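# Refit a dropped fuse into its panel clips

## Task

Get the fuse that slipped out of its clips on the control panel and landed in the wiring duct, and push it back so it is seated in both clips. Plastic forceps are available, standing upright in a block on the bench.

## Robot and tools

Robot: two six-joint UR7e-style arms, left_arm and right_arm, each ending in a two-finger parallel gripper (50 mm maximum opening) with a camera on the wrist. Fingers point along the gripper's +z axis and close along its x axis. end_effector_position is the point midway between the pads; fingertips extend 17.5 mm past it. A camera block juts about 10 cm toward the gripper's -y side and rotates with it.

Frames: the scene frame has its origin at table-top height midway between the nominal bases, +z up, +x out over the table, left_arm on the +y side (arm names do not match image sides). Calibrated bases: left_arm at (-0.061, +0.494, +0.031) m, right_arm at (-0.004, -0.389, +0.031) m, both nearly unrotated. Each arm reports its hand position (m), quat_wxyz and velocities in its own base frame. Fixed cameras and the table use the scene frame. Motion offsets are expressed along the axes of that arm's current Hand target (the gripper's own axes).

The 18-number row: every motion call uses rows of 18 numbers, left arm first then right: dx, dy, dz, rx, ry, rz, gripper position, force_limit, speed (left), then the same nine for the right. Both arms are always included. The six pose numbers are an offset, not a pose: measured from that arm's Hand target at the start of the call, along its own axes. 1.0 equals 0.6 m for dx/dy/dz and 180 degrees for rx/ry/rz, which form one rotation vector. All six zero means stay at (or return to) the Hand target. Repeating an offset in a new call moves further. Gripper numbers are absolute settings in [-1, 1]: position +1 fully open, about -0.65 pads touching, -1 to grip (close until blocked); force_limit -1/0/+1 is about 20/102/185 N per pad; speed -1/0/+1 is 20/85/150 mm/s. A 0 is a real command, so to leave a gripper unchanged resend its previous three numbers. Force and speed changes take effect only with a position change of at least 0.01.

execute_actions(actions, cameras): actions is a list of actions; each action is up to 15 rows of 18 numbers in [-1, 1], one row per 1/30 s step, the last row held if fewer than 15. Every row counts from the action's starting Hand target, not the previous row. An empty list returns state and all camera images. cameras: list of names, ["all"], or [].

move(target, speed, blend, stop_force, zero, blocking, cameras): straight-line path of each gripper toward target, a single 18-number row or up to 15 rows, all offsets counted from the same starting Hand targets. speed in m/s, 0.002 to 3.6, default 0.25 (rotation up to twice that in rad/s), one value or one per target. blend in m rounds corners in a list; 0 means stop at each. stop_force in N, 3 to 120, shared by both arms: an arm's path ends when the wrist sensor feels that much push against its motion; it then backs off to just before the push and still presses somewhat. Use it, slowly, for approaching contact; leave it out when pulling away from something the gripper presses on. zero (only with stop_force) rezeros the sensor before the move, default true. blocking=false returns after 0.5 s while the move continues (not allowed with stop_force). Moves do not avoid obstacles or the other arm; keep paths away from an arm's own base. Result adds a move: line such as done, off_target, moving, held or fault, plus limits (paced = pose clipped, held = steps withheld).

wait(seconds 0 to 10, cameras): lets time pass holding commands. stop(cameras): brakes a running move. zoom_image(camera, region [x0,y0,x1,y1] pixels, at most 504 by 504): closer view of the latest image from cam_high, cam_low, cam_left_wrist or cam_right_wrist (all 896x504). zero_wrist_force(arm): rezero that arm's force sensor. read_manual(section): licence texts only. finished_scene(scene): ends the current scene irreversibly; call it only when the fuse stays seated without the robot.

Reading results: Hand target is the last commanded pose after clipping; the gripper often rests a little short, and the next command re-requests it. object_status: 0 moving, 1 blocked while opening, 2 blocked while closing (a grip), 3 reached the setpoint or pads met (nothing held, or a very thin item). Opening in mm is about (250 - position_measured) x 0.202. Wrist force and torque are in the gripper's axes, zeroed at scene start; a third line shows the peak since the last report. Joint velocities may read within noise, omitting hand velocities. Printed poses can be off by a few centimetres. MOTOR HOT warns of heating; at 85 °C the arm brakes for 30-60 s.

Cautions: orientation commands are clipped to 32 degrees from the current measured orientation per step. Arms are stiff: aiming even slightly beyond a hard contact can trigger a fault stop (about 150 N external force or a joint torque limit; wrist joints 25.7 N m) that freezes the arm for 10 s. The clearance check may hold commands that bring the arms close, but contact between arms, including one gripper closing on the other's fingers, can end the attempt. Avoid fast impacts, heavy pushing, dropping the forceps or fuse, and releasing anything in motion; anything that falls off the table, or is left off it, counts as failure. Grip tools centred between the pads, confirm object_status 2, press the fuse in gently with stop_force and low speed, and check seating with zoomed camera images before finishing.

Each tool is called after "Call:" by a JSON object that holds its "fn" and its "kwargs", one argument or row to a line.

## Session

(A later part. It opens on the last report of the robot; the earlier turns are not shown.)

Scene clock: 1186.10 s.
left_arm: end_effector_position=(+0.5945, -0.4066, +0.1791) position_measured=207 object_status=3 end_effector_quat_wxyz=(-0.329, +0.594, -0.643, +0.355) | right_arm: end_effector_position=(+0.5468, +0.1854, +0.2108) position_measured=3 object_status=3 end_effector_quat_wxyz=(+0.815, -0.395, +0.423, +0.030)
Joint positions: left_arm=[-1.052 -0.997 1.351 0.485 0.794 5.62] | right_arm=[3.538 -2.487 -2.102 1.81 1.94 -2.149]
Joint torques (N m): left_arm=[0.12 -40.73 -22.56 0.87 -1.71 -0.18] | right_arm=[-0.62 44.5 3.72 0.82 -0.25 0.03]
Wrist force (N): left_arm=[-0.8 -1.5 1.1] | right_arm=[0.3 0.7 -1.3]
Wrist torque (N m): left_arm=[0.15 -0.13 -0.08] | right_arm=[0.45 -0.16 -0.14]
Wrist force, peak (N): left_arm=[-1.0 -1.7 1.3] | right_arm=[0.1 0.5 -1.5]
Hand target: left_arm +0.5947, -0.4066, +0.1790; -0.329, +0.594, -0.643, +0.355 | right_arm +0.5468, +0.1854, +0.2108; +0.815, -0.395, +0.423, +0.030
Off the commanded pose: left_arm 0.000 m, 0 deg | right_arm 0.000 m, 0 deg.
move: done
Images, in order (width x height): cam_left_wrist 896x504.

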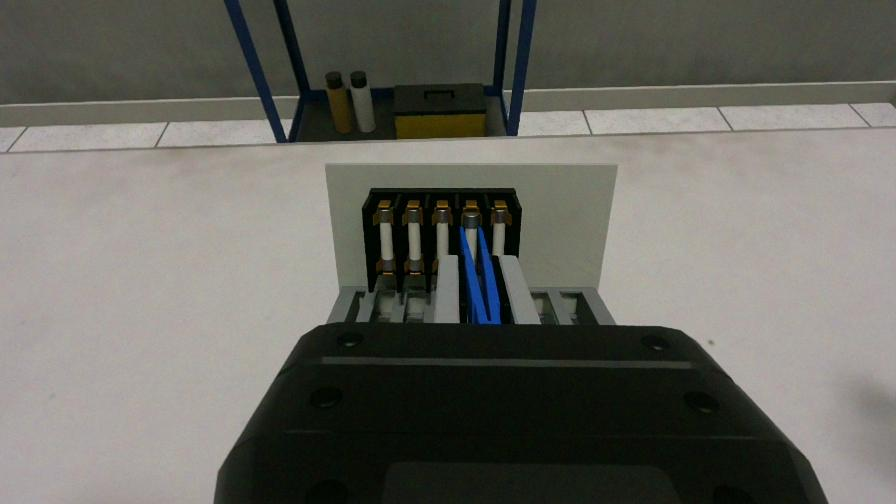

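Call:
{"fn": "move", "kwargs": {
  "target": [
    [0,0,-0.025,0,0,0,-0.365,-1,-1,0,0,0,0,0,0,1,1,1],
    [0,0,-0.025,0,0,0,-0.5,-1,-1,0,0,0,0,0,0,1,1,1]
  ],
  "speed": 0.04,
  "cameras": ["cam_left_wrist"]
}}

Call:
{"fn": "zoom_image", "kwargs": {
  "camera": "cam_left_wrist",
  "region": [400, 160, 560, 280]
}}

Scene clock: 1191.30 s.
left_arm: end_effector_position=(+0.5820, -0.4056, +0.1870) position_measured=221 object_status=2 end_effector_quat_wxyz=(-0.329, +0.594, -0.643, +0.355) | right_arm: end_effector_position=(+0.5468, +0.1854, +0.2108) position_measured=3 object_status=3 end_effector_quat_wxyz=(+0.815, -0.395, +0.423, +0.030)
Joint positions: left_arm=[-1.073 -1.022 1.373 0.503 0.781 5.599] | right_arm=[3.538 -2.487 -2.102 1.81 1.94 -2.149]
Joint torques (N m): left_arm=[10.65 -36.03 -29.14 -0.09 0.38 2.48] | right_arm=[-0.26 44.92 3.11 0.92 -0.17 0.07]
Wrist force (N): left_arm=[-0.7 -1.9 0.7] | right_arm=[0.0 0.7 -1.2]
Wrist torque (N m): left_arm=[0.10 -0.16 -0.10] | right_arm=[0.44 -0.10 -0.15]
Wrist force, peak (N): left_arm=[-1.2 -1.7 2.1] | right_arm=[0.2 0.9 -1.3]
Hand target: left_arm +0.5820, -0.4056, +0.1870; -0.329, +0.594, -0.643, +0.355 | right_arm +0.5468, +0.1854, +0.2108; +0.815, -0.395, +0.423, +0.030
Off the commanded pose: left_arm 0.000 m, 0 deg | right_arm 0.000 m, 0 deg.
move: done
Images, in order (width x height): cam_left_wrist 896x504.

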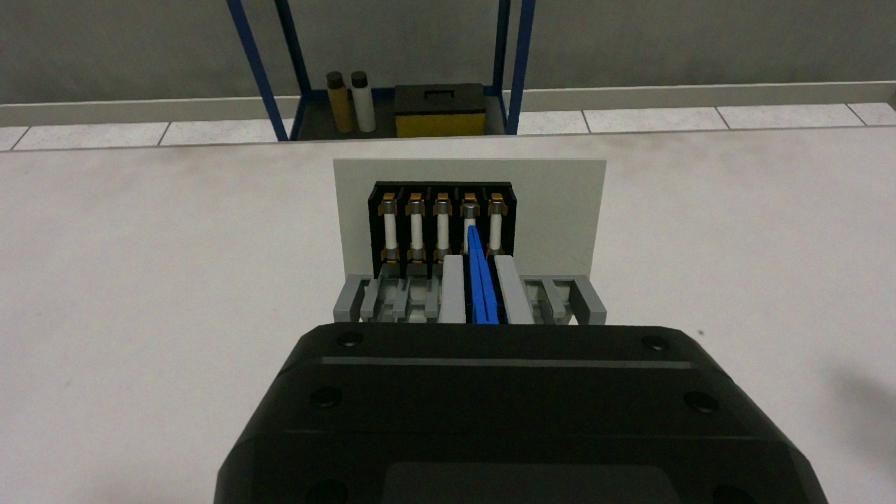

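Scaled by 3.150 from the camera's 896x504 image, which has a finer 1280x720 frame.

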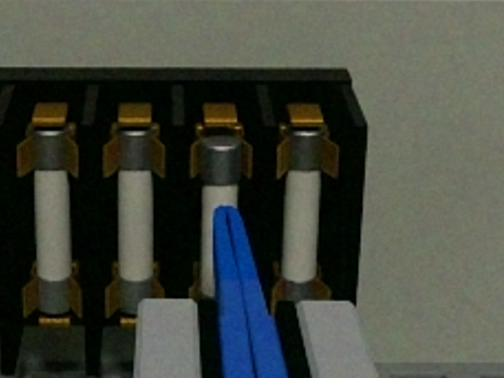

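Call:
{"fn": "move", "kwargs": {
  "target": [0,0,0.035,0,0,0,-0.5,-1,-1,0,0,0,0,0,0,1,1,1],
  "speed": 0.01,
  "stop_force": 50,
  "cameras": ["cam_left_wrist"]
}}

Call:
{"fn": "zoom_image", "kwargs": {
  "camera": "cam_left_wrist",
  "region": [400, 160, 560, 280]
}}

Scene clock: 1198.40 s.
left_arm: end_effector_position=(+0.5938, -0.4066, +0.1796) position_measured=221 object_status=2 end_effector_quat_wxyz=(-0.329, +0.594, -0.643, +0.355) | right_arm: end_effector_position=(+0.5468, +0.1854, +0.2108) position_measured=3 object_status=3 end_effector_quat_wxyz=(+0.815, -0.395, +0.423, +0.030)
Joint positions: left_arm=[-1.054 -0.998 1.352 0.486 0.793 5.619] | right_arm=[3.538 -2.487 -2.102 1.81 1.94 -2.149]
Joint torques (N m): left_arm=[3.61 -41.46 -8.13 -1.47 -2.89 -2.18] | right_arm=[-0.96 44.2 2.78 0.77 -0.1 0]
Wrist force (N): left_arm=[-0.5 -0.5 -48.3] | right_arm=[-0.1 0.7 -1.3]
Wrist torque (N m): left_arm=[0.18 -0.13 -0.25] | right_arm=[0.45 -0.10 -0.14]
Wrist force, peak (N): left_arm=[-0.1 0.5 -67.2] | right_arm=[0.5 1.0 -1.4]
Hand target: left_arm +0.5938, -0.4066, +0.1796; -0.329, +0.594, -0.643, +0.355 (not the last commanded pose) | right_arm +0.5468, +0.1854, +0.2108; +0.815, -0.395, +0.423, +0.030
Off the commanded pose: left_arm 0.007 m, 0 deg | right_arm 0.000 m, 0 deg.
move: contact (left_arm)
Images, in order (width x height): cam_left_wrist 896x504.

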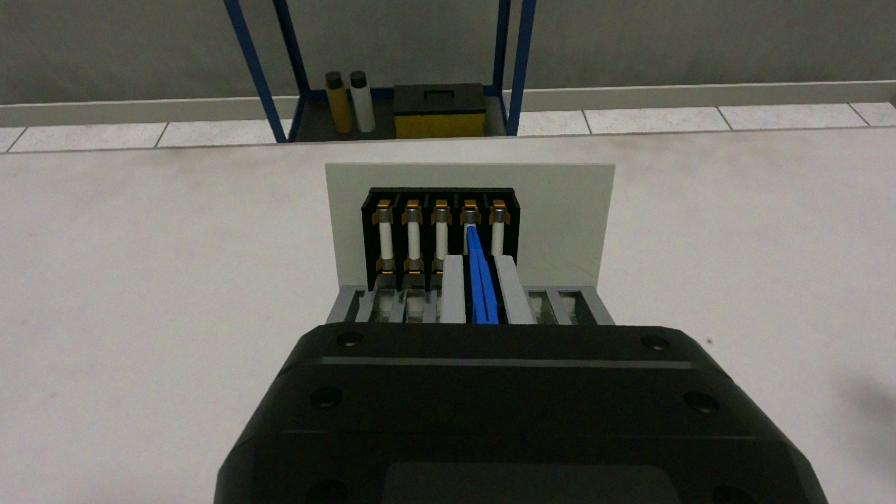

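Scaled by 3.150 from the camera's 896x504 image, which has a finer 1280x720 frame.

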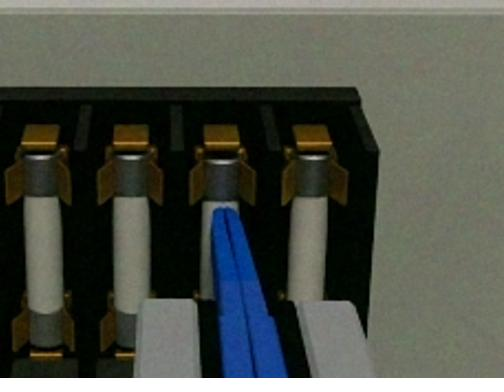

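Call:
{"fn": "move", "kwargs": {
  "target": [0,0,-0.05,0,0,0,-0.5,-1,-1,0,0,0,0,0,0,1,1,1],
  "speed": 0.08,
  "cameras": ["cam_left_wrist"]
}}

Call:
{"fn": "zoom_image", "kwargs": {
  "camera": "cam_left_wrist",
  "region": [410, 180, 530, 260]
}}

Scene clock: 1200.83 s.
left_arm: end_effector_position=(+0.5684, -0.4046, +0.1956) position_measured=221 object_status=2 end_effector_quat_wxyz=(-0.329, +0.594, -0.643, +0.356) | right_arm: end_effector_position=(+0.5468, +0.1854, +0.2108) position_measured=3 object_status=3 end_effector_quat_wxyz=(+0.815, -0.395, +0.423, +0.030)
Joint positions: left_arm=[-1.095 -1.048 1.396 0.525 0.766 5.574] | right_arm=[3.538 -2.487 -2.102 1.81 1.94 -2.149]
Joint torques (N m): left_arm=[9.45 -35.27 -29.3 -0.12 0.64 2.63] | right_arm=[0.14 44.86 3.19 0.89 -0.2 -0.03]
Wrist force (N): left_arm=[-0.8 -1.7 0.8] | right_arm=[0.1 0.7 -1.2]
Wrist torque (N m): left_arm=[0.13 -0.15 -0.20] | right_arm=[0.44 -0.13 -0.15]
Wrist force, peak (N): left_arm=[-0.5 -0.4 -48.3] | right_arm=[0.0 0.8 -1.4]
Hand target: left_arm +0.5684, -0.4046, +0.1956; -0.329, +0.594, -0.643, +0.355 | right_arm +0.5468, +0.1854, +0.2108; +0.815, -0.395, +0.423, +0.030
Off the commanded pose: left_arm 0.000 m, 0 deg | right_arm 0.000 m, 0 deg.
move: done
Images, in order (width x height): cam_left_wrist 896x504.

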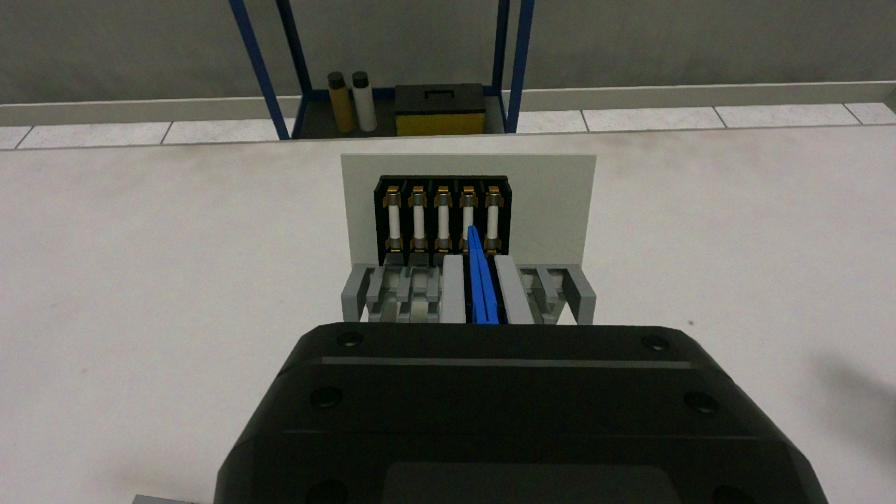

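Scaled by 4.200 from the camera's 896x504 image, which has a finer 1280x720 frame.

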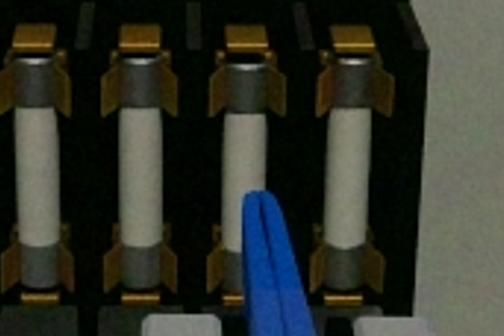

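Call:
{"fn": "move", "kwargs": {
  "target": [0.04,0,-0.02,0,0,0,-0.5,-1,-1,0,0,0,0,0,0,1,1,1],
  "speed": 0.1,
  "cameras": ["cam_left_wrist"]
}}

Call:
{"fn": "zoom_image", "kwargs": {
  "camera": "cam_left_wrist",
  "region": [340, 170, 460, 270]
}}

Scene clock: 1205.73 s.
left_arm: end_effector_position=(+0.5564, -0.4278, +0.2018) position_measured=221 object_status=2 end_effector_quat_wxyz=(-0.329, +0.594, -0.643, +0.355) | right_arm: end_effector_position=(+0.5468, +0.1854, +0.2108) position_measured=3 object_status=3 end_effector_quat_wxyz=(+0.815, -0.395, +0.423, +0.030)
Joint positions: left_arm=[-1.136 -1.024 1.347 0.583 0.74 5.528] | right_arm=[3.538 -2.487 -2.102 1.81 1.94 -2.149]
Joint torques (N m): left_arm=[10.98 -55.98 -8.54 0.4 0.33 2.46] | right_arm=[-0.28 44.38 2.78 0.76 -0.16 0.05]
Wrist force (N): left_arm=[-1.0 -1.5 0.6] | right_arm=[0.0 0.7 -1.3]
Wrist torque (N m): left_arm=[0.11 -0.11 -0.19] | right_arm=[0.45 -0.11 -0.14]
Wrist force, peak (N): left_arm=[-2.8 -2.0 1.8] | right_arm=[0.2 1.1 -1.4]
Hand target: left_arm +0.5564, -0.4277, +0.2019; -0.329, +0.594, -0.643, +0.355 | right_arm +0.5468, +0.1854, +0.2108; +0.815, -0.395, +0.423, +0.030
Off the commanded pose: left_arm 0.000 m, 0 deg | right_arm 0.000 m, 0 deg.
move: done
Images, in order (width x height): cam_left_wrist 896x504.

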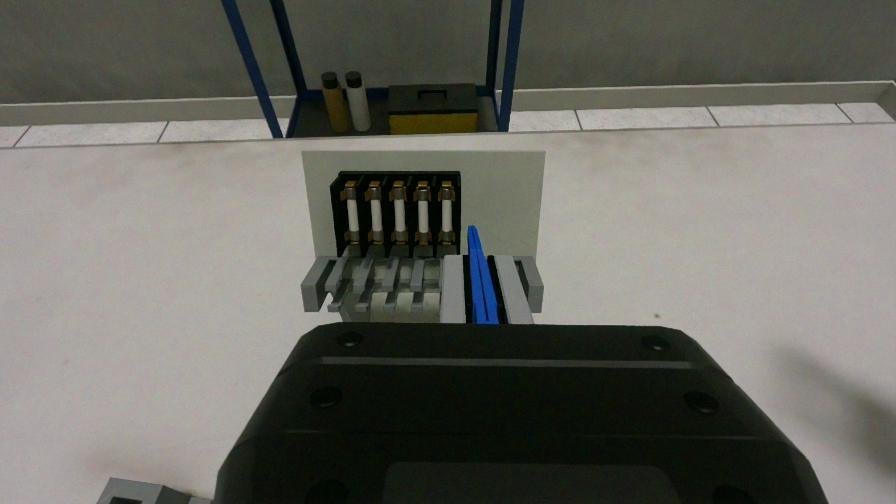

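Scaled by 4.200 from the camera's 896x504 image, which has a finer 1280x720 frame.

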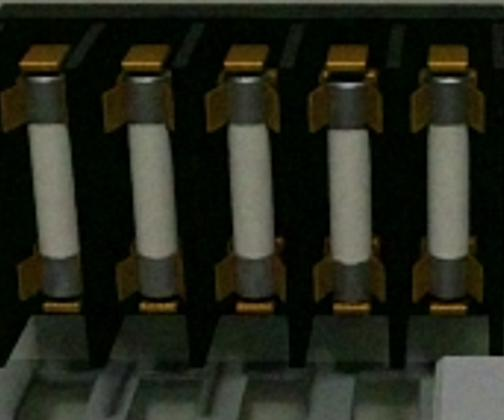

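Call:
{"fn": "finished_scene", "kwargs": {
  "scene": 1
}}

The scene is finished: the task was done.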